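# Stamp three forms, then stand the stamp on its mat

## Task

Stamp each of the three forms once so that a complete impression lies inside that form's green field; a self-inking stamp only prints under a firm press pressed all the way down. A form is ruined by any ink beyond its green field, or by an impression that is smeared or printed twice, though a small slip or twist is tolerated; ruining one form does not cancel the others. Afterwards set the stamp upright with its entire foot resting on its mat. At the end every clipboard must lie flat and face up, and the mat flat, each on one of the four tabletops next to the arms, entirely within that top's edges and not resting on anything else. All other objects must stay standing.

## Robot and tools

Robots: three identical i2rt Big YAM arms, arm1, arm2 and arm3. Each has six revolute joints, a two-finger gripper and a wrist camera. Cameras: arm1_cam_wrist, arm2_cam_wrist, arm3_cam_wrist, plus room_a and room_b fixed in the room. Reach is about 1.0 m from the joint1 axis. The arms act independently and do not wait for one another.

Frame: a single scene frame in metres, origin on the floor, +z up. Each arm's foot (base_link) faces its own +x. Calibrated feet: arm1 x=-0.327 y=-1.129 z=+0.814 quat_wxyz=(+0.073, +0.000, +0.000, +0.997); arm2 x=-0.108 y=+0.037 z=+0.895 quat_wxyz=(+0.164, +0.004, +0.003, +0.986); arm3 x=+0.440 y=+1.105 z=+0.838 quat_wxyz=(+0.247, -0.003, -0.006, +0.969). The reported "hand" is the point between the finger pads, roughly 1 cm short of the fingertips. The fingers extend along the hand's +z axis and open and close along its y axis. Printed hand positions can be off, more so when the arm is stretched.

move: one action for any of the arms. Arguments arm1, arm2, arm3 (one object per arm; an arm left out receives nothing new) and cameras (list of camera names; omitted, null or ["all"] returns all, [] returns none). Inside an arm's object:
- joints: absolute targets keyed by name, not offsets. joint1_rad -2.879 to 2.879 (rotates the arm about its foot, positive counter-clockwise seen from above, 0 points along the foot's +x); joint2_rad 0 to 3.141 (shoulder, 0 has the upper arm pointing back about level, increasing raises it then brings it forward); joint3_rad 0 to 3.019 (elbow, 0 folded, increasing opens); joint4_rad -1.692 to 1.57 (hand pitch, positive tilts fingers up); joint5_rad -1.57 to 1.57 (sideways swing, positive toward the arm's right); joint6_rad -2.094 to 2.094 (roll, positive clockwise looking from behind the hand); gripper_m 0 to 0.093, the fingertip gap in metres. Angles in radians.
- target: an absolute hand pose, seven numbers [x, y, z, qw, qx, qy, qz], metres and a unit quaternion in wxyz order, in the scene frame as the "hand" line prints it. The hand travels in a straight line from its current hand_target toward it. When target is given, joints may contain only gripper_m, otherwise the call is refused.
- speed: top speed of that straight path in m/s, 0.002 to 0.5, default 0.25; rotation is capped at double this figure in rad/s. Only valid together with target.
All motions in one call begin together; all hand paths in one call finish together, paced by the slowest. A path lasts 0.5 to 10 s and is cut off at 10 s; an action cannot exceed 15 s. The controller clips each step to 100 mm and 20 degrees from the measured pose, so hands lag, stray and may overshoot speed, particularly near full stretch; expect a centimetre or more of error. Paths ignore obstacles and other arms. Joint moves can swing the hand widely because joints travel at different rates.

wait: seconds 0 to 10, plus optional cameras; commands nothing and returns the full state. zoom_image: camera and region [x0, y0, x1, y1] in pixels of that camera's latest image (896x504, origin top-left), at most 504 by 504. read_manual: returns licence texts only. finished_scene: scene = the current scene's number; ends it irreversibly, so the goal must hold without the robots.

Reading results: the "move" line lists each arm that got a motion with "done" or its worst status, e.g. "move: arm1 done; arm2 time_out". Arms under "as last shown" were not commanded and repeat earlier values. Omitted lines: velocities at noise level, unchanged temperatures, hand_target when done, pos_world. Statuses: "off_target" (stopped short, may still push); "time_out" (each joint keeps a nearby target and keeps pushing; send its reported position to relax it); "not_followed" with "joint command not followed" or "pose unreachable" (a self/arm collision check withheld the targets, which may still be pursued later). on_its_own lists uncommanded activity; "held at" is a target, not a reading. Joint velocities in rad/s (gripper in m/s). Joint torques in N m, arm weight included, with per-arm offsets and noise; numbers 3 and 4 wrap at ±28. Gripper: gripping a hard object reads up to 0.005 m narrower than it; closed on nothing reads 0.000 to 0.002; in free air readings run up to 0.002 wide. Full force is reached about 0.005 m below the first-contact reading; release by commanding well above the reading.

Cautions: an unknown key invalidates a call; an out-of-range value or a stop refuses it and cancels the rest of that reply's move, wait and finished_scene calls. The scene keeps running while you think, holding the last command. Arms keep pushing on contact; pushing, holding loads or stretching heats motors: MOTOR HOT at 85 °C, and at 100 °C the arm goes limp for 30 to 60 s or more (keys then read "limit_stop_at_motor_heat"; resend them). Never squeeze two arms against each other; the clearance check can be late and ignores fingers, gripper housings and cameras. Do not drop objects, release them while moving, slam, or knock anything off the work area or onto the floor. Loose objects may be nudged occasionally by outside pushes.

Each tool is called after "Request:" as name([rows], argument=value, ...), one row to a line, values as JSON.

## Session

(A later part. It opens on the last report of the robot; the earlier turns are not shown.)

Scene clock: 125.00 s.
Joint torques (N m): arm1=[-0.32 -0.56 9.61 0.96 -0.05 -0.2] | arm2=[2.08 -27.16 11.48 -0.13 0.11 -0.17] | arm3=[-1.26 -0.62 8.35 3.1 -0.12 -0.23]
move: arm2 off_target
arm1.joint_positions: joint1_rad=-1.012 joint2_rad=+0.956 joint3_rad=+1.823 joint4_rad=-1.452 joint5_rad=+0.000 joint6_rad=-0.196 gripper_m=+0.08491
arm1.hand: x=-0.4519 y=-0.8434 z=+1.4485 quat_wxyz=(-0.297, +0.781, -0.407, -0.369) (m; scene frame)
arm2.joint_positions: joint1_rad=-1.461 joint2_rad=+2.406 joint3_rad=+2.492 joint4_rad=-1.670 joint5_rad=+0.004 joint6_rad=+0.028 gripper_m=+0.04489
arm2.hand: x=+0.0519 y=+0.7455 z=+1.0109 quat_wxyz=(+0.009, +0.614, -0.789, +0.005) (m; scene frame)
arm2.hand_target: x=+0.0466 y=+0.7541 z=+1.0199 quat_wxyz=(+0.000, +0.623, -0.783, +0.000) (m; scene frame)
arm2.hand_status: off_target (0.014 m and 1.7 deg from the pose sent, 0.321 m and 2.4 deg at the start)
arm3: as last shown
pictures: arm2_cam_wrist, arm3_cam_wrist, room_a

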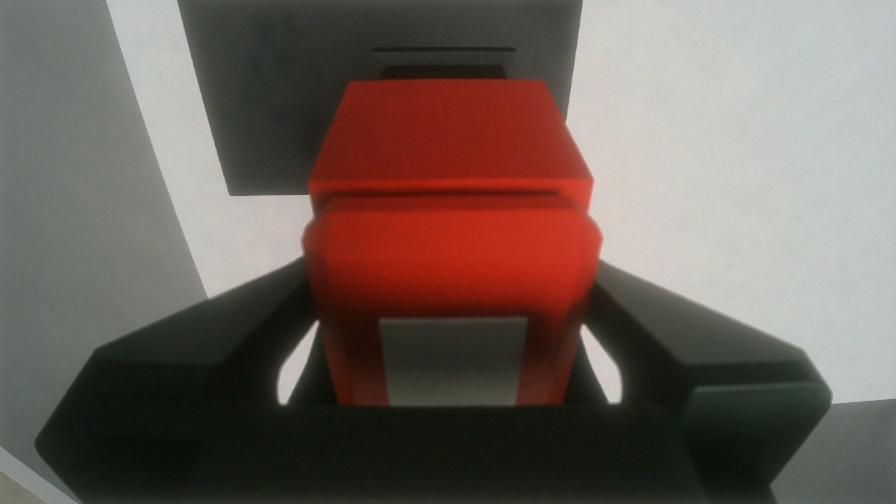

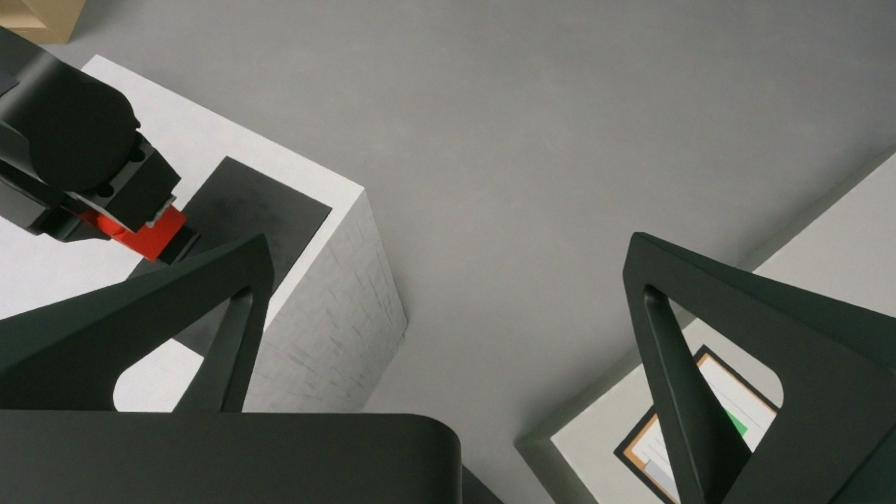

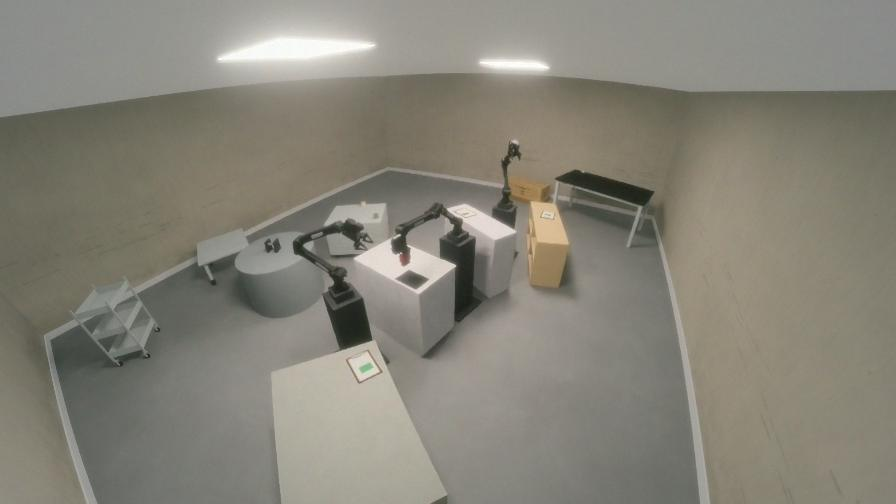

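Request:
move(arm2={"target":[0.010,0.741,0.96,0,-0.6225,0.7826,0],"speed":0.2}, cameras=["arm3_cam_wrist","arm2_cam_wrist"])

Scene clock: 127.07 s.
Joint torques (N m): arm1=[-0.32 -0.5 9.61 0.95 -0.05 -0.19] | arm2=[1.2 -28.45 7.21 1.02 0.12 0.02] | arm3=[-1.44 -0.56 8.47 3.07 -0.09 -0.22]
move: arm2 off_target
arm1, arm3: as last shown
arm2.joint_positions: joint1_rad=-1.407 joint2_rad=+2.347 joint3_rad=+2.222 joint4_rad=-1.469 joint5_rad=+0.006 joint6_rad=+0.033 gripper_m=+0.04489
arm2.hand: x=+0.0100 y=+0.7364 z=+0.9499 quat_wxyz=(+0.012, +0.634, -0.773, +0.009) (m; scene frame)
arm2.hand_target: x=+0.0102 y=+0.7409 z=+0.9600 quat_wxyz=(+0.000, +0.627, -0.779, +0.000) (m; scene frame)
arm2.hand_status: off_target (0.011 m and 2.4 deg from the pose sent, 0.066 m and 1.7 deg at the start)
pictures: arm2_cam_wrist, arm3_cam_wrist

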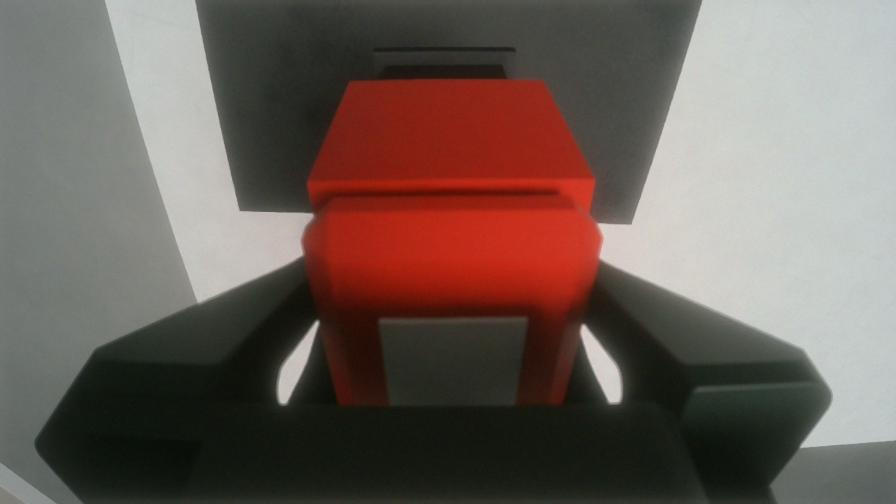

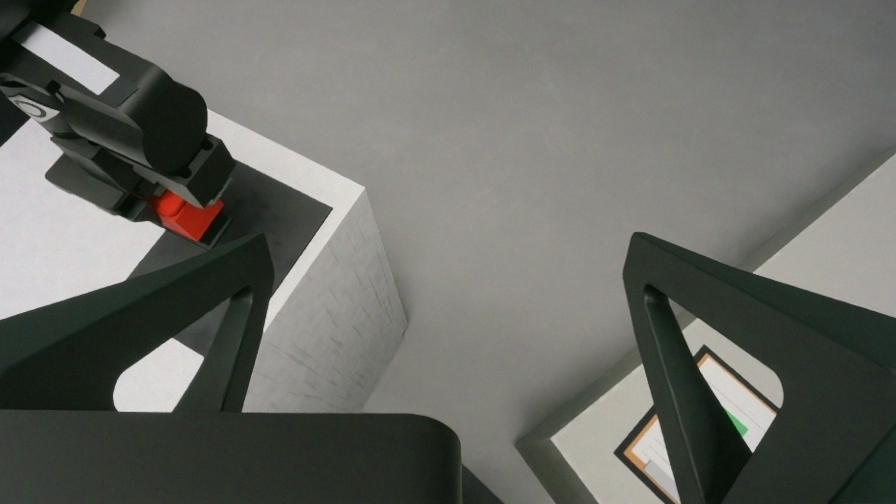

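Request:
move(arm2={"target":[0.010,0.744,0.902,0,-0.6225,0.7826,0],"speed":0.1}, cameras=["arm3_cam_wrist","arm2_cam_wrist"])

Request:
zoom_image(camera="arm3_cam_wrist", region=[100, 120, 400, 320])

Scene clock: 128.47 s.
Joint torques (N m): arm1=[-0.26 -0.44 9.61 0.96 -0.05 -0.2] | arm2=[0.5 -25.82 7.31 1.09 0.15 0.13] | arm3=[-0.91 -0.62 8.25 3.04 -0.11 -0.2]
move: arm2 off_target
arm1, arm3: as last shown
arm2.joint_positions: joint1_rad=-1.407 joint2_rad=+2.364 joint3_rad=+2.154 joint4_rad=-1.357 joint5_rad=+0.006 joint6_rad=+0.045 gripper_m=+0.04489
arm2.hand: x=+0.0105 y=+0.7411 z=+0.9123 quat_wxyz=(+0.002, +0.629, -0.777, +0.000) (m; scene frame)
arm2.hand_target: x=+0.0100 y=+0.7437 z=+0.9023 quat_wxyz=(+0.000, +0.622, -0.783, +0.000) (m; scene frame)
arm2.hand_status: off_target (0.011 m and 1.0 deg from the pose sent, 0.048 m and 2.4 deg at the start)
pictures: arm2_cam_wrist, arm3_cam_wrist

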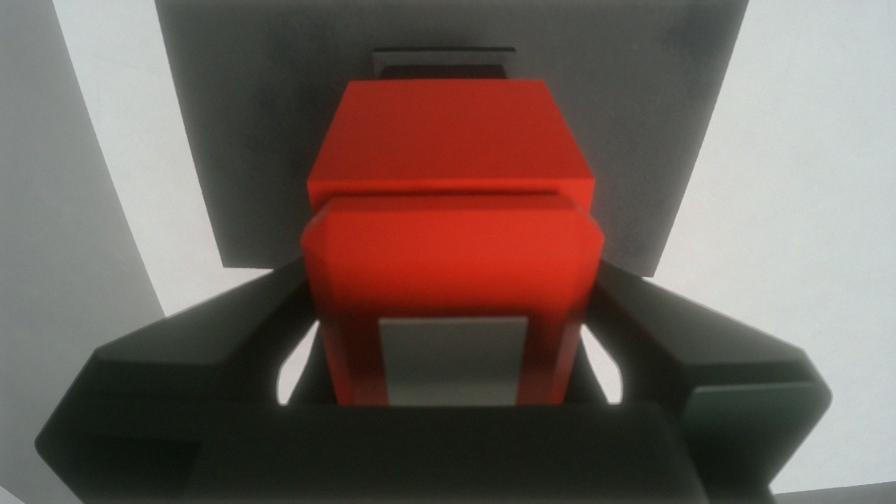

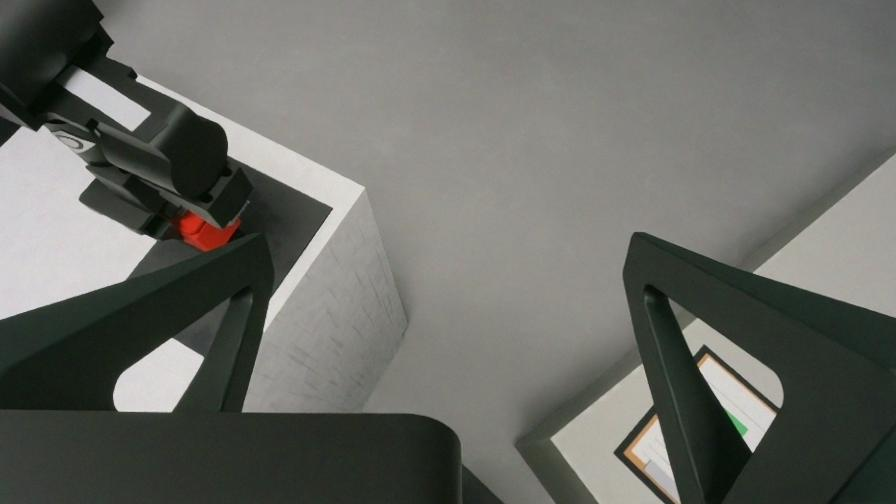

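Scaled by 1.680 from the camera's 896x504 image, which has a finer 1280x720 frame.

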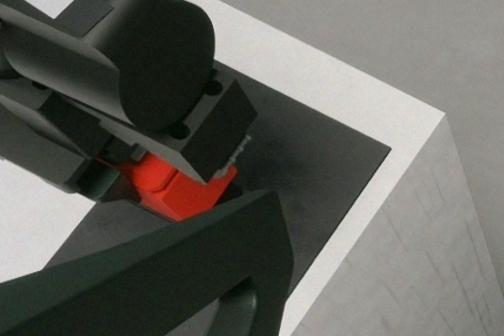

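Request:
move(arm2={"target":[0.010,0.744,0.878,0,-0.6225,0.7826,0],"speed":0.08}, cameras=["arm2_cam_wrist"])

Request:
move(arm2={"target":[0.010,0.744,0.866,0,-0.6225,0.7826,0],"speed":0.08}, cameras=["arm2_cam_wrist"])

Scene clock: 129.73 s.
Joint torques (N m): arm1=[-0.26 -0.38 9.59 0.96 -0.05 -0.19] | arm2=[0.56 -26.99 7.17 1.25 0.12 0.11] | arm3=[-1.26 -0.56 8.36 3.04 -0.1 -0.22]
move: arm2 done
arm1.joint_positions: joint1_rad=-1.012 joint2_rad=+0.956 joint3_rad=+1.823 joint4_rad=-1.452 joint5_rad=+0.001 joint6_rad=-0.196 gripper_m=+0.08491
arm1.hand: x=-0.4516 y=-0.8433 z=+1.4485 quat_wxyz=(-0.297, +0.781, -0.408, -0.369) (m; scene frame)
arm2.joint_positions: joint1_rad=-1.407 joint2_rad=+2.387 joint3_rad=+2.129 joint4_rad=-1.310 joint5_rad=+0.006 joint6_rad=+0.045 gripper_m=+0.04489
arm2.hand: x=+0.0103 y=+0.7415 z=+0.8874 quat_wxyz=(+0.002, +0.629, -0.777, +0.000) (m; scene frame)
arm2.hand_target: x=+0.0100 y=+0.7439 z=+0.8779 quat_wxyz=(+0.000, +0.623, -0.783, +0.000) (m; scene frame)
arm2.hand_status: done (0.010 m and 1.0 deg from the pose sent, 0.034 m and 1.0 deg at the start)
arm3: as last shown
pictures: arm2_cam_wrist

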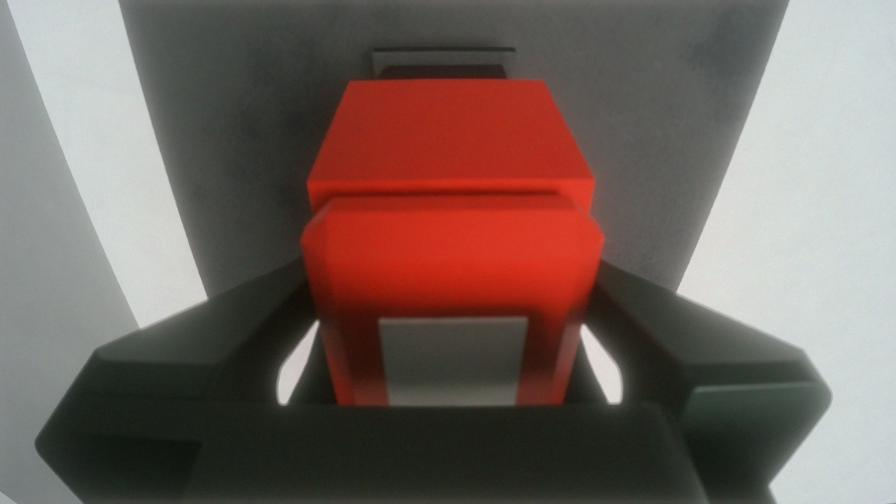

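Scene clock: 130.77 s.
Joint torques (N m): arm1=[-0.32 -0.5 9.62 0.98 -0.05 -0.19] | arm2=[0.38 -26.05 6.93 1.1 0.12 0.09] | arm3=[-1.2 -0.67 8.29 3.02 -0.09 -0.23]
move: arm2 off_target
arm1, arm3: as last shown
arm2.joint_positions: joint1_rad=-1.407 joint2_rad=+2.395 joint3_rad=+2.120 joint4_rad=-1.288 joint5_rad=+0.006 joint6_rad=+0.045 gripper_m=+0.04489
arm2.hand: x=+0.0104 y=+0.7427 z=+0.8785 quat_wxyz=(+0.001, +0.629, -0.777, -0.002) (m; scene frame)
arm2.hand_target: x=+0.0100 y=+0.7437 z=+0.8661 quat_wxyz=(+0.000, +0.623, -0.783, +0.000) (m; scene frame)
arm2.hand_status: off_target (0.013 m and 1.0 deg from the pose sent, 0.022 m and 1.0 deg at the start)
pictures: arm2_cam_wrist

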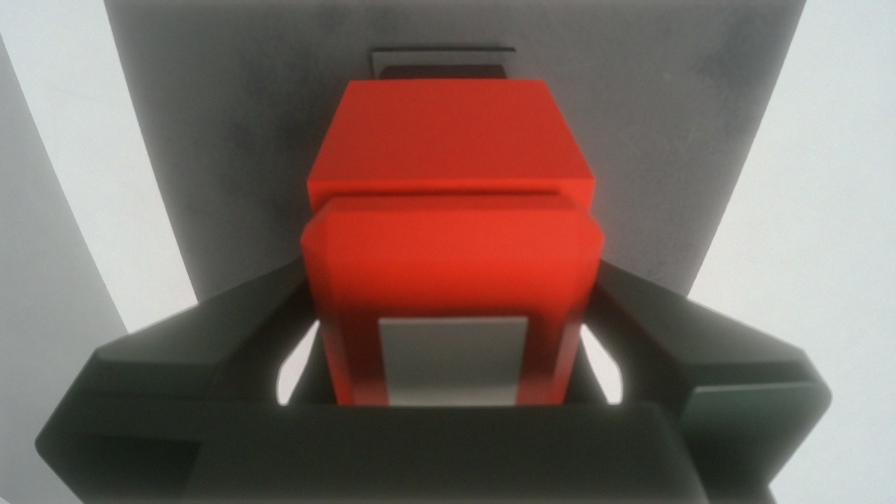

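Request:
move(arm2={"target":[0.010,0.744,0.856,0,-0.6225,0.7826,0],"speed":0.08}, cameras=["arm2_cam_wrist"])

Scene clock: 135.00 s.
Joint torques (N m): arm1=[-0.32 -0.5 9.61 0.96 -0.05 -0.19] | arm2=[-0.26 -25.88 6.95 1.16 0.14 0.1] | arm3=[-1.14 -0.62 8.34 3.1 -0.12 -0.2]
move: arm2 off_target
arm1, arm3: as last shown
arm2.joint_positions: joint1_rad=-1.407 joint2_rad=+2.406 joint3_rad=+2.113 joint4_rad=-1.270 joint5_rad=+0.006 joint6_rad=+0.045 gripper_m=+0.04489
arm2.hand: x=+0.0104 y=+0.7429 z=+0.8683 quat_wxyz=(+0.000, +0.629, -0.777, -0.002) (m; scene frame)
arm2.hand_target: x=+0.0100 y=+0.7439 z=+0.8563 quat_wxyz=(+0.000, +0.623, -0.783, +0.000) (m; scene frame)
arm2.hand_status: off_target (0.012 m and 1.0 deg from the pose sent, 0.023 m and 1.0 deg at the start)
pictures: arm2_cam_wrist

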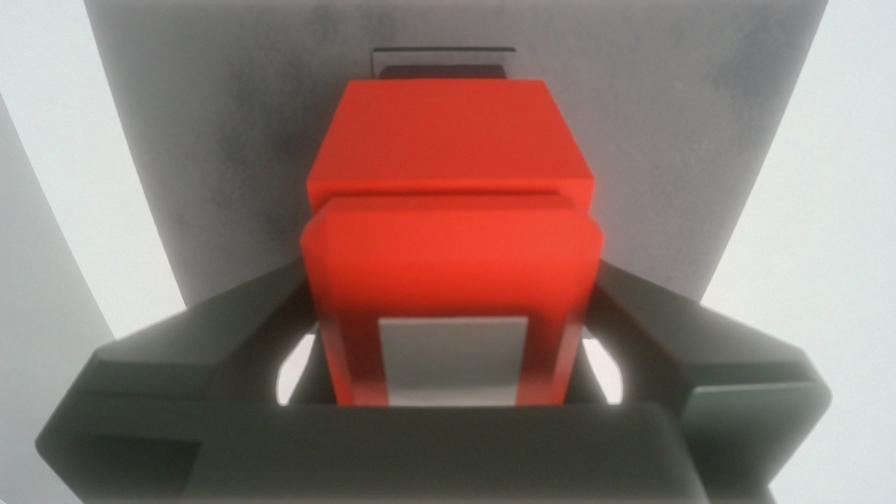

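Request:
move(arm2={"target":[0.010,0.744,0.848,0,-0.6225,0.7826,0],"speed":0.08}, cameras=["arm2_cam_wrist","arm3_cam_wrist"])

Request:
zoom_image(camera="arm3_cam_wrist", region=[150, 120, 350, 320])

Scene clock: 136.17 s.
Joint torques (N m): arm1=[-0.32 -0.5 9.58 0.96 -0.05 -0.2] | arm2=[0.73 -25.64 6.65 1.36 0.18 0.07] | arm3=[-1.38 -0.73 8.34 2.97 -0.13 -0.22]
move: arm2 off_target
arm1, arm3: as last shown
arm2.joint_positions: joint1_rad=-1.407 joint2_rad=+2.407 joint3_rad=+2.112 joint4_rad=-1.261 joint5_rad=+0.006 joint6_rad=+0.045 gripper_m=+0.04489
arm2.hand: x=+0.0107 y=+0.7447 z=+0.8672 quat_wxyz=(-0.002, +0.629, -0.777, -0.004) (m; scene frame)
arm2.hand_target: x=+0.0099 y=+0.7432 z=+0.8481 quat_wxyz=(+0.001, +0.623, -0.783, +0.000) (m; scene frame)
arm2.hand_status: off_target (0.019 m and 1.1 deg from the pose sent, 0.020 m and 1.0 deg at the start)
pictures: arm2_cam_wrist, arm3_cam_wrist

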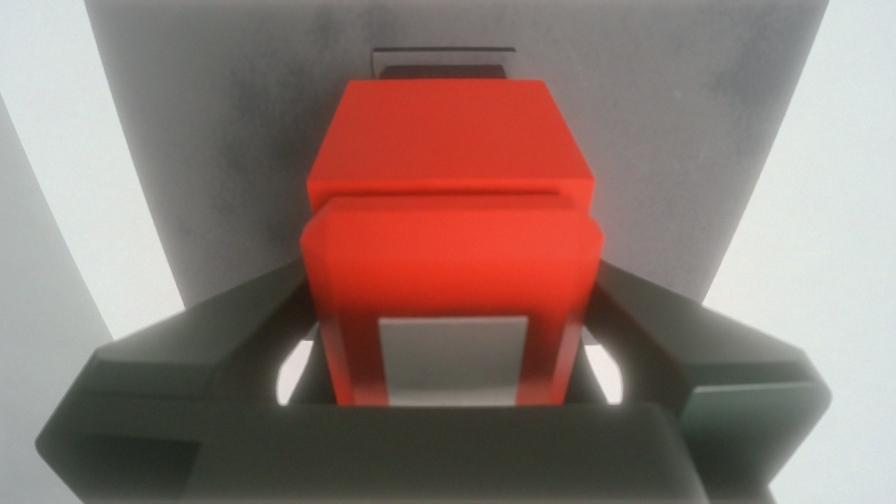

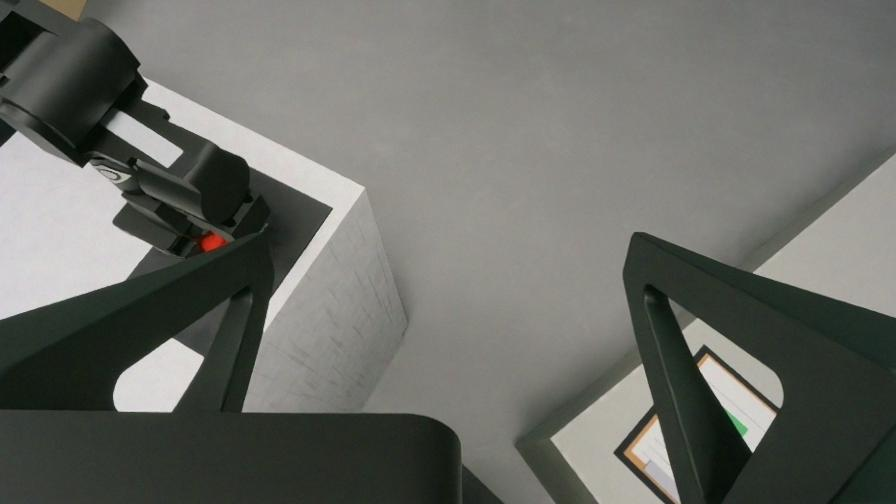

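Scaled by 2.520 from the camera's 896x504 image, which has a finer 1280x720 frame.

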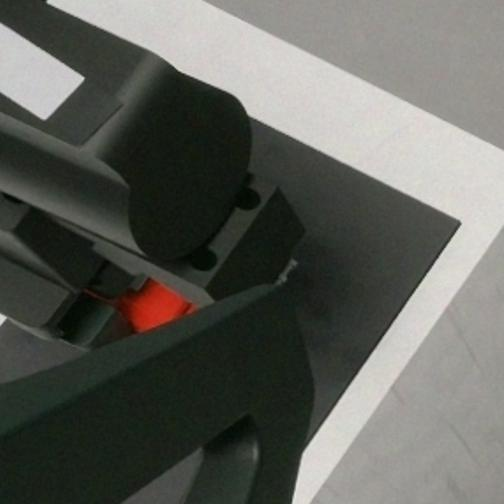

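Contact (stopped). Release.

Request:
move(arm2={"joints":{"gripper_m":0.085}}, cameras=[])

Request:
move(arm2={"target":[0.008,0.73,1.02,0,-0.6225,0.7826,0],"speed":0.18}, cameras=["arm2_cam_wrist","arm3_cam_wrist"])

Scene clock: 136.90 s.
Joint torques (N m): arm1=[-0.26 -0.44 9.59 0.95 -0.05 -0.19] | arm2=[0.15 -25.23 6.46 1.25 0.1 0.09] | arm3=[-1.55 -0.79 8.34 3.08 -0.11 -0.23]
move: arm2 done
arm1.joint_positions: joint1_rad=-1.012 joint2_rad=+0.956 joint3_rad=+1.823 joint4_rad=-1.452 joint5_rad=+0.003 joint6_rad=-0.196 gripper_m=+0.08491
arm1.hand: x=-0.4514 y=-0.8431 z=+1.4485 quat_wxyz=(-0.298, +0.781, -0.408, -0.368) (m; scene frame)
arm2.joint_positions: joint1_rad=-1.407 joint2_rad=+2.407 joint3_rad=+2.112 joint4_rad=-1.256 joint5_rad=+0.006 joint6_rad=+0.045 gripper_m=+0.08485
arm2.joint_status: all done
arm2.hand: x=+0.0108 y=+0.7458 z=+0.8673 quat_wxyz=(-0.004, +0.629, -0.777, -0.006) (m; scene frame)
arm3.joint_positions: joint1_rad=+0.710 joint2_rad=+0.558 joint3_rad=+0.961 joint4_rad=-0.950 joint5_rad=-0.016 joint6_rad=+0.012 gripper_m=+0.09397
arm3.hand: x=+0.1455 y=+1.0367 z=+1.2460 quat_wxyz=(+0.057, +0.869, +0.092, -0.482) (m; scene frame)
pictures: none

Scene clock: 138.67 s.
Joint torques (N m): arm1=[-0.38 -0.5 9.62 0.96 -0.04 -0.19] | arm2=[0.5 -25.05 10.65 -0.28 0.12 0.06] | arm3=[-1.38 -0.79 8.36 3.04 -0.11 -0.22]
move: arm2 off_target
arm1, arm3: as last shown
arm2.joint_positions: joint1_rad=-1.407 joint2_rad=+2.258 joint3_rad=+2.218 joint4_rad=-1.543 joint5_rad=+0.006 joint6_rad=+0.045 gripper_m=+0.08495
arm2.hand: x=+0.0081 y=+0.7215 z=+1.0092 quat_wxyz=(+0.008, +0.629, -0.777, +0.005) (m; scene frame)
arm2.hand_target: x=+0.0079 y=+0.7296 z=+1.0201 quat_wxyz=(-0.001, +0.623, -0.782, -0.001) (m; scene frame)
arm2.hand_status: off_target (0.014 m and 1.4 deg from the pose sent, 0.154 m and 1.2 deg at the start)
pictures: arm2_cam_wrist, arm3_cam_wrist

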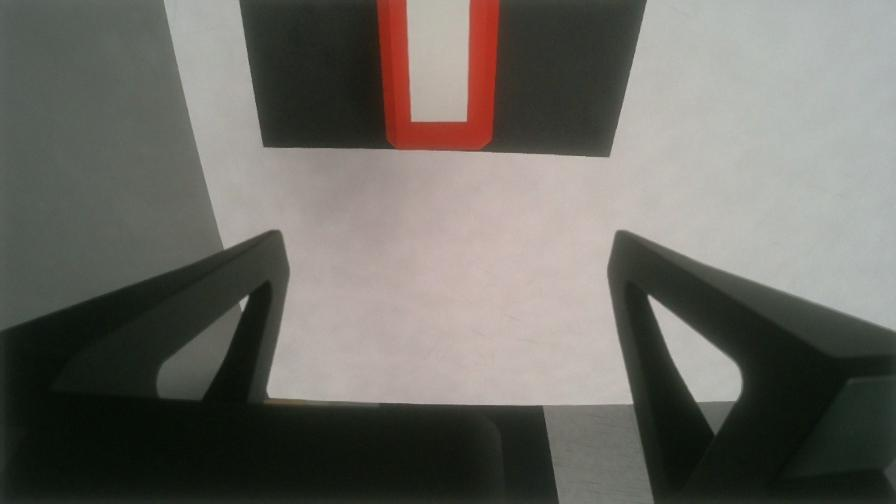

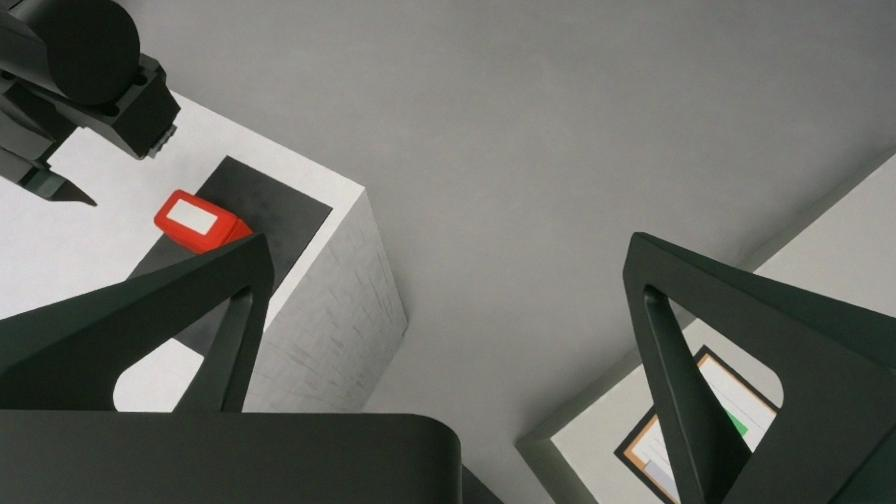

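Request:
move(arm2={"joints":{"joint2_rad":1.0}}, cameras=[])

Request:
move(arm2={"joints":{"joint1_rad":-0.5}}, arm3={"target":[0.05,0.79,1.04,0,0.777,0.629,0],"joints":{"gripper_m":0.085},"speed":0.25}, cameras=["arm2_cam_wrist","arm3_cam_wrist"])

Scene clock: 141.53 s.
Joint torques (N m): arm1=[-0.26 -0.44 9.62 0.96 -0.05 -0.19] | arm2=[0.32 1.14 4.04 1.65 0.13 0.13] | arm3=[-1.55 -0.85 8.29 3.08 -0.11 -0.22]
move: arm2 done
arm1, arm3: as last shown
arm2.joint_positions: joint1_rad=-1.407 joint2_rad=+0.996 joint3_rad=+2.260 joint4_rad=-1.546 joint5_rad=+0.007 joint6_rad=+0.047 gripper_m=+0.08495
arm2.joint_status: all done
arm2.hand: x=-0.0623 y=+0.2623 z=+1.6743 quat_wxyz=(-0.447, +0.500, -0.626, -0.398) (m; scene frame)
pictures: none

Scene clock: 145.47 s.
Joint torques (N m): arm1=[-0.32 -0.5 9.58 0.96 -0.04 -0.2] | arm2=[0.79 2.02 3.93 1.4 0.06 0.1] | arm3=[-0.03 -14.21 13.56 -0.8 0.07 -0.25]
move: arm2 done; arm3 off_target
arm1: as last shown
arm2.joint_positions: joint1_rad=-0.511 joint2_rad=+0.996 joint3_rad=+2.260 joint4_rad=-1.546 joint5_rad=+0.006 joint6_rad=+0.047 gripper_m=+0.08496
arm2.joint_status: all done
arm2.hand: x=-0.2496 y=+0.2093 z=+1.6764 quat_wxyz=(-0.231, +0.719, -0.347, -0.556) (m; scene frame)
arm3.joint_positions: joint1_rad=+1.174 joint2_rad=+1.626 joint3_rad=+1.450 joint4_rad=-1.418 joint5_rad=+0.004 joint6_rad=-0.663 gripper_m=+0.08510
arm3.joint_status: all done
arm3.hand: x=+0.0619 y=+0.8040 z=+1.0242 quat_wxyz=(-0.003, +0.784, +0.620, +0.018) (m; scene frame)
arm3.hand_target: x=+0.0509 y=+0.7913 z=+1.0415 quat_wxyz=(-0.005, +0.776, +0.630, +0.000) (m; scene frame)
arm3.hand_status: off_target (0.024 m and 2.5 deg from the pose sent, 0.335 m and 85.6 deg at the start)
pictures: arm2_cam_wrist, arm3_cam_wrist

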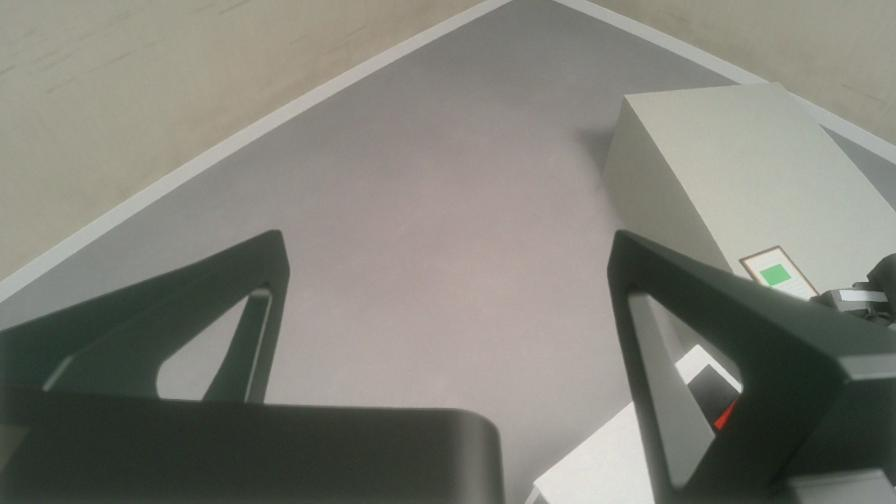

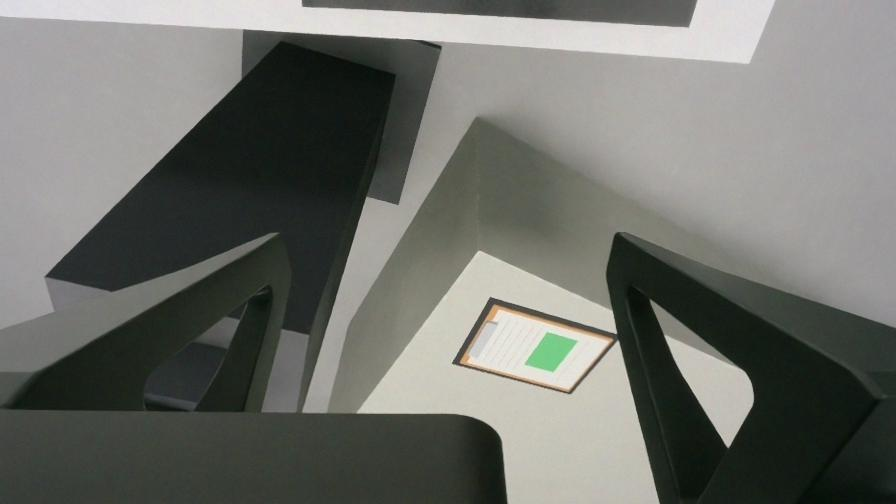

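Request:
move(arm3={"target":[0.008,0.730,1.03,0,0.777,0.629,0],"speed":0.2}, cameras=["arm3_cam_wrist"])

Scene clock: 147.00 s.
Joint torques (N m): arm1=[-0.32 -0.44 9.59 0.96 -0.05 -0.19] | arm2=[1.14 0.67 4.12 1.76 0.05 0.04] | arm3=[-0.21 -17.03 13.65 -0.84 -0.29 0.09]
move: arm3 off_target
arm1: as last shown
arm2.joint_positions: joint1_rad=-0.511 joint2_rad=+0.996 joint3_rad=+2.260 joint4_rad=-1.546 joint5_rad=+0.007 joint6_rad=+0.047 gripper_m=+0.08496
arm2.hand: x=-0.2494 y=+0.2095 z=+1.6764 quat_wxyz=(-0.231, +0.719, -0.348, -0.556) (m; scene frame)
arm3.joint_positions: joint1_rad=+1.209 joint2_rad=+1.817 joint3_rad=+1.678 joint4_rad=-1.453 joint5_rad=+0.001 joint6_rad=-0.663 gripper_m=+0.08510
arm3.hand: x=+0.0180 y=+0.7439 z=+1.0138 quat_wxyz=(-0.002, +0.774, +0.633, +0.017) (m; scene frame)
arm3.hand_target: x=+0.0089 y=+0.7307 z=+1.0300 quat_wxyz=(+0.000, +0.777, +0.629, -0.001) (m; scene frame)
arm3.hand_status: off_target (0.024 m and 2.1 deg from the pose sent, 0.092 m and 2.5 deg at the start)
pictures: arm3_cam_wrist

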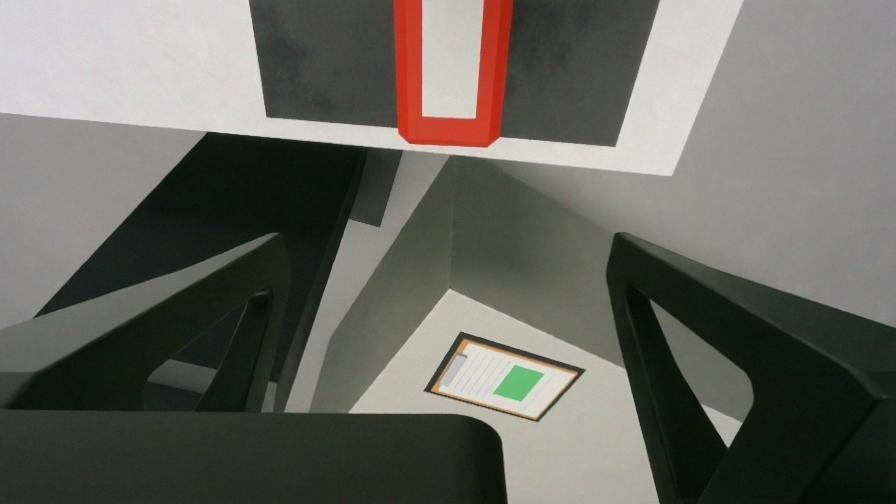

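Request:
move(arm3={"target":[0.002,0.703,0.95,0,0.777,0.629,0],"speed":0.2}, cameras=["arm3_cam_wrist"])

Request:
move(arm3={"target":[0.002,0.704,0.885,0,0.777,0.629,0],"speed":0.12}, cameras=["arm3_cam_wrist"])

Scene clock: 148.53 s.
Joint torques (N m): arm1=[-0.32 -0.5 9.59 0.95 -0.05 -0.2] | arm2=[0.97 1.79 3.89 1.66 0.12 0.11] | arm3=[-0.62 -18.73 8.69 0.61 -0.23 0.09]
move: arm3 done
arm1, arm2: as last shown
arm3.joint_positions: joint1_rad=+1.235 joint2_rad=+1.925 joint3_rad=+1.678 joint4_rad=-1.320 joint5_rad=+0.001 joint6_rad=-0.646 gripper_m=+0.08510
arm3.hand: x=+0.0022 y=+0.7098 z=+0.9535 quat_wxyz=(-0.002, +0.771, +0.637, +0.004) (m; scene frame)
arm3.hand_target: x=+0.0019 y=+0.7031 z=+0.9500 quat_wxyz=(+0.000, +0.774, +0.633, +0.000) (m; scene frame)
arm3.hand_status: done (0.008 m and 1.3 deg from the pose sent, 0.077 m and 2.1 deg at the start)
pictures: arm3_cam_wrist

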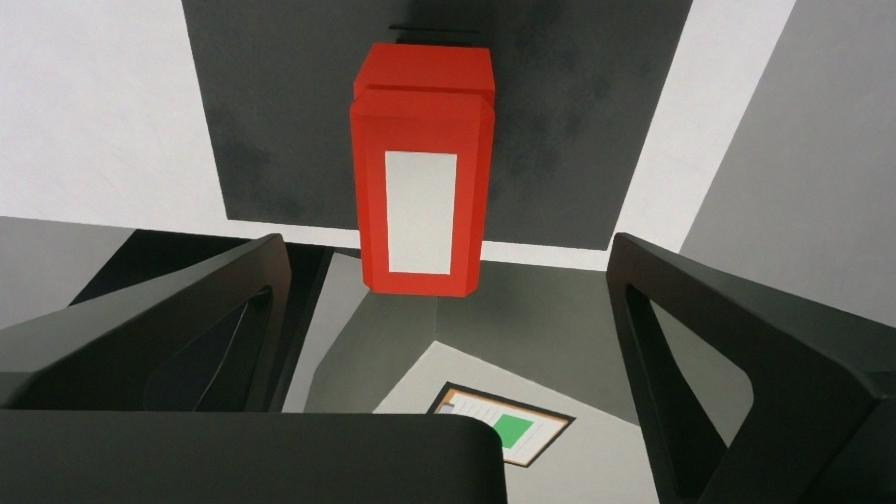

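Scene clock: 149.77 s.
Joint torques (N m): arm1=[-0.32 -0.5 9.62 0.95 -0.05 -0.19] | arm2=[1.03 1.32 3.92 1.59 0.1 0.06] | arm3=[-0.03 -18.96 7.39 0.61 -0.2 0.11]
move: arm3 off_target
arm1, arm2: as last shown
arm3.joint_positions: joint1_rad=+1.235 joint2_rad=+1.977 joint3_rad=+1.600 joint4_rad=-1.172 joint5_rad=+0.001 joint6_rad=-0.637 gripper_m=+0.08510
arm3.hand: x=-0.0018 y=+0.7063 z=+0.8958 quat_wxyz=(-0.001, +0.774, +0.634, -0.004) (m; scene frame)
arm3.hand_target: x=+0.0020 y=+0.7040 z=+0.8850 quat_wxyz=(+0.000, +0.777, +0.629, +0.000) (m; scene frame)
arm3.hand_status: off_target (0.012 m and 0.8 deg from the pose sent, 0.069 m and 1.3 deg at the start)
pictures: arm3_cam_wrist

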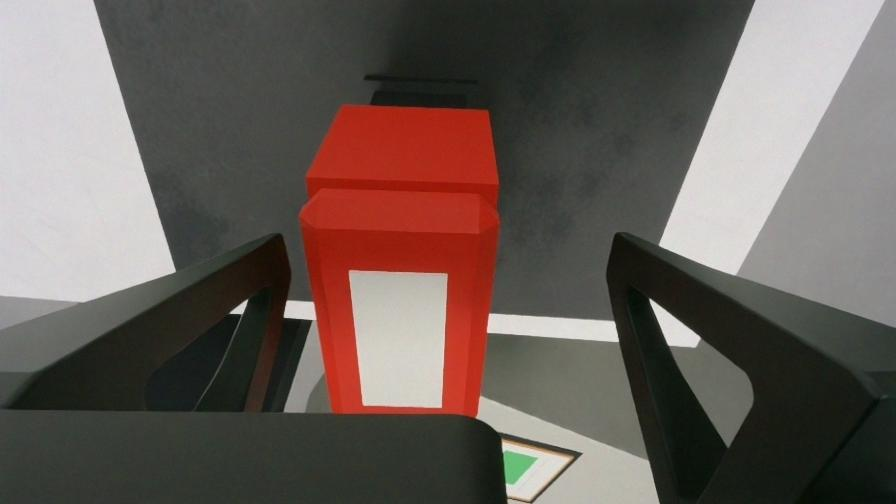

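Request:
move(arm3={"target":[0.018,0.7135,0.875,0,0.788,0.616,0],"speed":0.12}, cameras=["arm3_cam_wrist"])

Scene clock: 151.17 s.
Joint torques (N m): arm1=[-0.26 -0.56 9.61 0.96 -0.05 -0.19] | arm2=[0.85 1.73 3.85 1.54 0.1 0.07] | arm3=[0.09 -20.19 6.58 0.59 -0.23 0.12]
move: arm3 done
arm1, arm2: as last shown
arm3.joint_positions: joint1_rad=+1.238 joint2_rad=+1.971 joint3_rad=+1.525 joint4_rad=-1.125 joint5_rad=+0.001 joint6_rad=-0.597 gripper_m=+0.08510
arm3.hand: x=+0.0126 y=+0.7173 z=+0.8733 quat_wxyz=(-0.002, +0.785, +0.619, +0.006) (m; scene frame)
arm3.hand_target: x=+0.0180 y=+0.7135 z=+0.8752 quat_wxyz=(+0.000, +0.788, +0.616, +0.000) (m; scene frame)
arm3.hand_status: done (0.007 m and 0.9 deg from the pose sent, 0.030 m and 2.7 deg at the start)
pictures: arm3_cam_wrist

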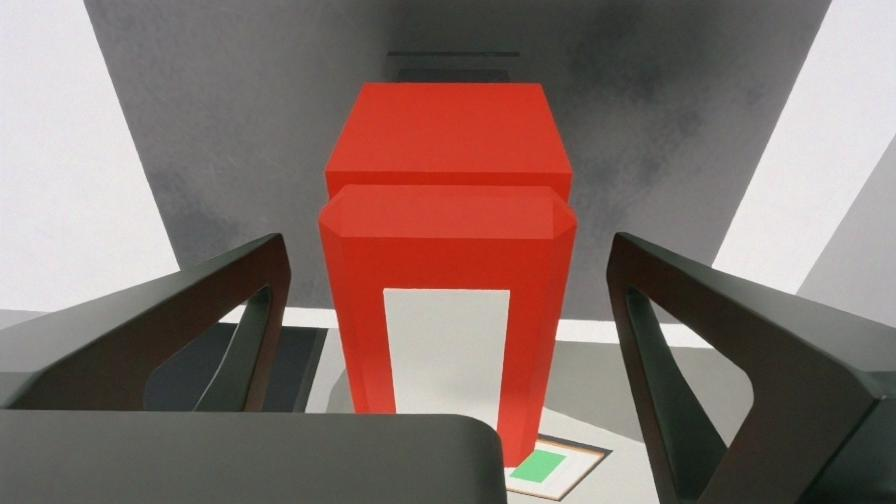

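Request:
move(arm3={"target":[0.018,0.7115,0.856,0,0.788,0.616,0],"speed":0.08}, cameras=["arm3_cam_wrist"])

Request:
move(arm3={"joints":{"gripper_m":0.024}}, cameras=["arm3_cam_wrist"])

Scene clock: 152.30 s.
Joint torques (N m): arm1=[-0.26 -0.5 9.61 0.95 -0.05 -0.19] | arm2=[1.26 1.32 3.96 1.55 0.12 0.09] | arm3=[0.03 -18.2 6.63 0.66 -0.22 0.1]
move: arm3 off_target
arm1.joint_positions: joint1_rad=-1.012 joint2_rad=+0.956 joint3_rad=+1.823 joint4_rad=-1.452 joint5_rad=+0.003 joint6_rad=-0.196 gripper_m=+0.08491
arm1.hand: x=-0.4514 y=-0.8431 z=+1.4485 quat_wxyz=(-0.298, +0.781, -0.408, -0.368) (m; scene frame)
arm2: as last shown
arm3.joint_positions: joint1_rad=+1.241 joint2_rad=+1.971 joint3_rad=+1.511 joint4_rad=-1.085 joint5_rad=+0.001 joint6_rad=-0.594 gripper_m=+0.08510
arm3.hand: x=+0.0107 y=+0.7135 z=+0.8685 quat_wxyz=(-0.001, +0.785, +0.619, -0.007) (m; scene frame)
arm3.hand_target: x=+0.0180 y=+0.7117 z=+0.8562 quat_wxyz=(+0.000, +0.788, +0.616, +0.000) (m; scene frame)
arm3.hand_status: off_target (0.015 m and 0.9 deg from the pose sent, 0.019 m and 0.9 deg at the start)
pictures: arm3_cam_wrist

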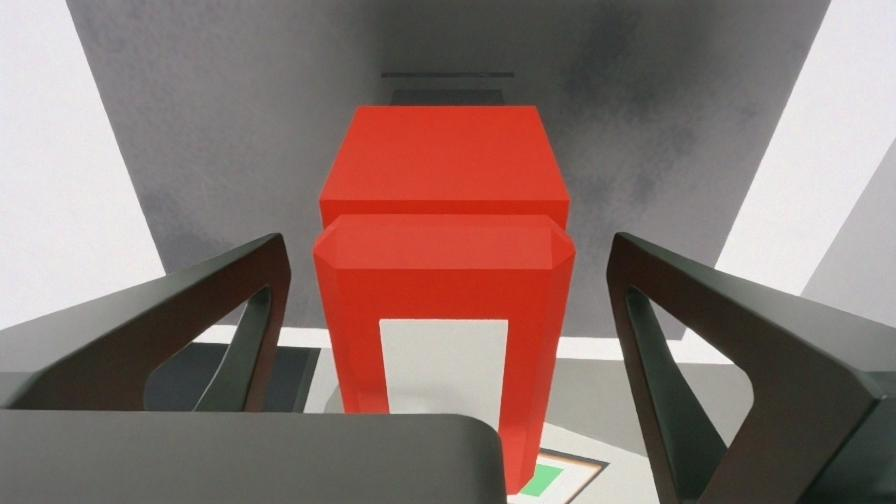

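Scene clock: 152.93 s.
Joint torques (N m): arm1=[-0.32 -0.56 9.59 0.98 -0.05 -0.2] | arm2=[1.49 1.67 3.96 1.65 0.14 0.05] | arm3=[0.09 -18.37 6.58 0.7 -0.19 0.11]
move: arm3 off_target
arm1, arm2: as last shown
arm3.joint_positions: joint1_rad=+1.241 joint2_rad=+1.971 joint3_rad=+1.511 joint4_rad=-1.085 joint5_rad=+0.001 joint6_rad=-0.594 gripper_m=+0.04576
arm3.joint_status: gripper_m off_target (ended at +0.04579, target +0.02400)
arm3.hand: x=+0.0110 y=+0.7132 z=+0.8685 quat_wxyz=(-0.001, +0.785, +0.619, -0.007) (m; scene frame)
pictures: arm3_cam_wrist

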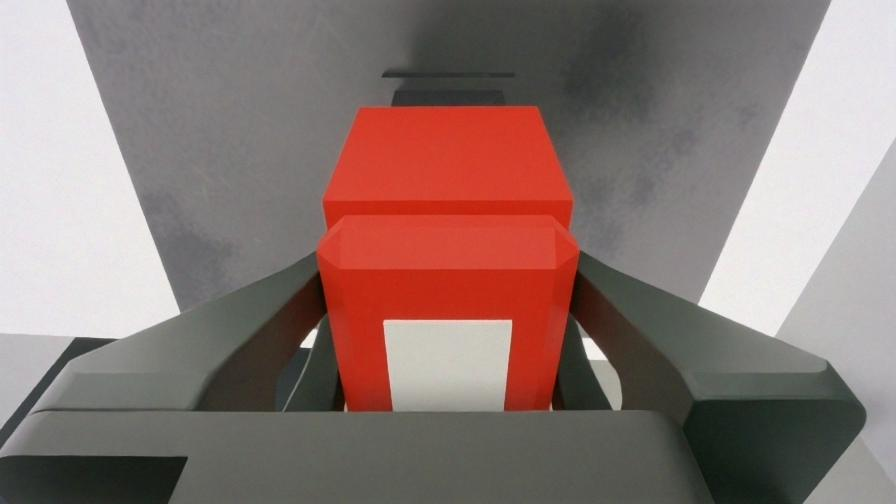

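Request:
move(arm3={"target":[0.02,0.715,1.0,0,0.788,0.616,0],"speed":0.2}, cameras=["arm3_cam_wrist"])

Request:
move(arm3={"joints":{"joint2_rad":1.47,"joint3_rad":1.37,"joint4_rad":-1.49}}, cameras=[])

Request:
move(arm3={"joints":{"joint1_rad":-0.21,"joint6_rad":1.48}}, cameras=["arm3_cam_wrist","arm2_cam_wrist"])

Scene clock: 154.97 s.
Joint torques (N m): arm1=[-0.32 -0.5 9.61 0.95 -0.05 -0.19] | arm2=[0.56 1.73 3.84 1.44 0.13 0.14] | arm3=[0.09 -17.79 13.5 -0.8 -0.26 0.08]
move: arm3 off_target
arm1, arm2: as last shown
arm3.joint_positions: joint1_rad=+1.241 joint2_rad=+1.839 joint3_rad=+1.618 joint4_rad=-1.379 joint5_rad=+0.001 joint6_rad=-0.594 gripper_m=+0.04576
arm3.hand: x=+0.0303 y=+0.7306 z=+0.9792 quat_wxyz=(-0.003, +0.785, +0.619, +0.021) (m; scene frame)
arm3.hand_target: x=+0.0209 y=+0.7158 z=+1.0001 quat_wxyz=(+0.000, +0.788, +0.616, -0.001) (m; scene frame)
arm3.hand_status: off_target (0.028 m and 2.5 deg from the pose sent, 0.132 m and 0.9 deg at the start)
pictures: arm3_cam_wrist

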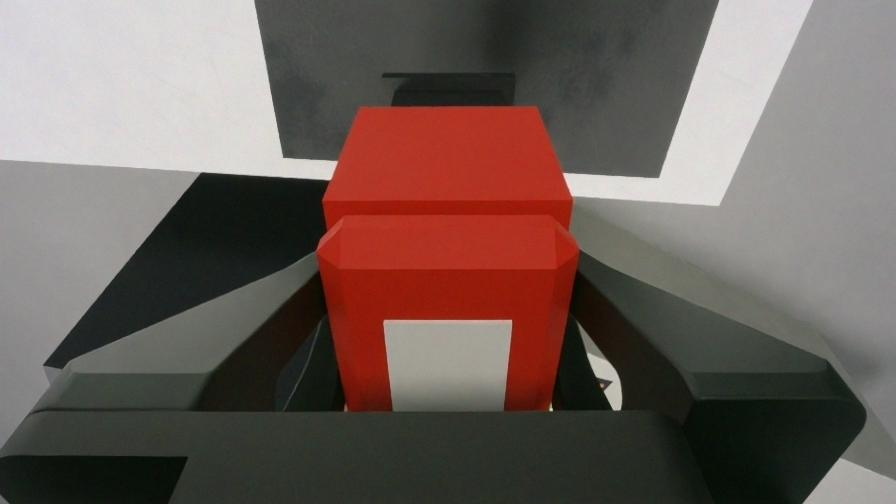

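Scene clock: 156.43 s.
Joint torques (N m): arm1=[-0.32 -0.56 9.59 0.96 -0.05 -0.19] | arm2=[0.21 1.85 3.95 1.55 0.12 0.07] | arm3=[0.15 -12.34 8.13 -0.59 -0.25 0.09]
move: arm3 done
arm1, arm2: as last shown
arm3.joint_positions: joint1_rad=+1.241 joint2_rad=+1.466 joint3_rad=+1.379 joint4_rad=-1.481 joint5_rad=+0.001 joint6_rad=-0.594 gripper_m=+0.04576
arm3.joint_status: all done
arm3.hand: x=+0.1196 y=+0.8123 z=+1.0677 quat_wxyz=(-0.002, +0.785, +0.619, +0.005) (m; scene frame)
pictures: none

Scene clock: 158.93 s.
Joint torques (N m): arm1=[-0.26 -0.5 9.62 0.96 -0.04 -0.19] | arm2=[1.14 1.55 4.1 1.63 0.11 0.08] | arm3=[-0.44 -12.51 8.08 -0.59 -0.06 0.1]
move: arm3 done
arm1: as last shown
arm2.joint_positions: joint1_rad=-0.511 joint2_rad=+0.996 joint3_rad=+2.260 joint4_rad=-1.546 joint5_rad=+0.007 joint6_rad=+0.047 gripper_m=+0.08496
arm2.hand: x=-0.2494 y=+0.2095 z=+1.6764 quat_wxyz=(-0.231, +0.719, -0.348, -0.556) (m; scene frame)
arm3.joint_positions: joint1_rad=-0.214 joint2_rad=+1.469 joint3_rad=+1.379 joint4_rad=-1.481 joint5_rad=-0.010 joint6_rad=+1.461 gripper_m=+0.04581
arm3.joint_status: all done
arm3.hand: x=+0.1111 y=+1.3843 z=+1.0723 quat_wxyz=(-0.002, +0.465, -0.885, -0.001) (m; scene frame)
pictures: arm2_cam_wrist, arm3_cam_wrist

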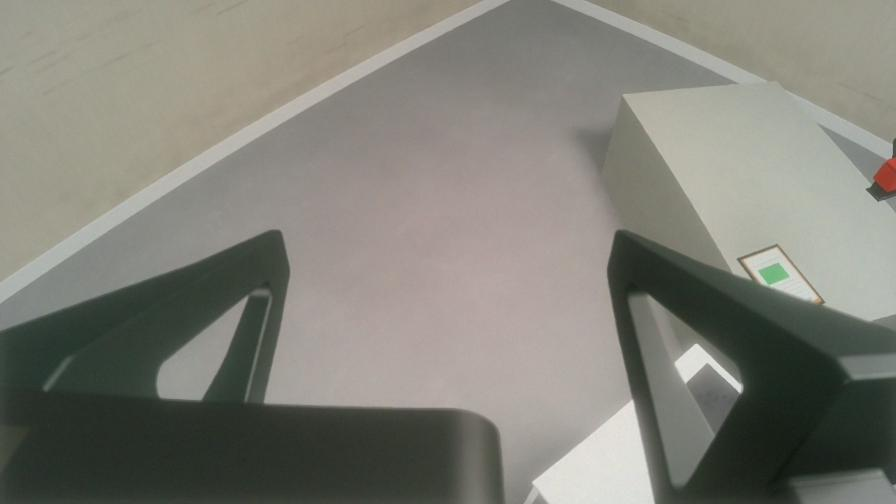

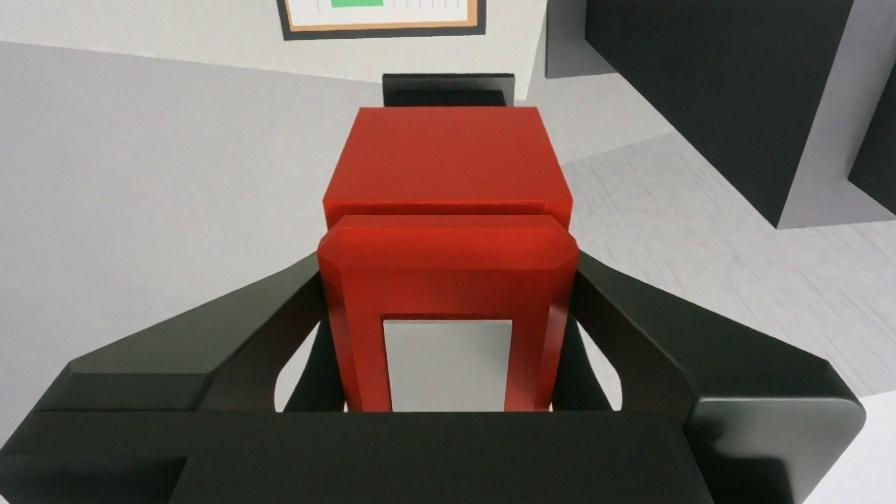

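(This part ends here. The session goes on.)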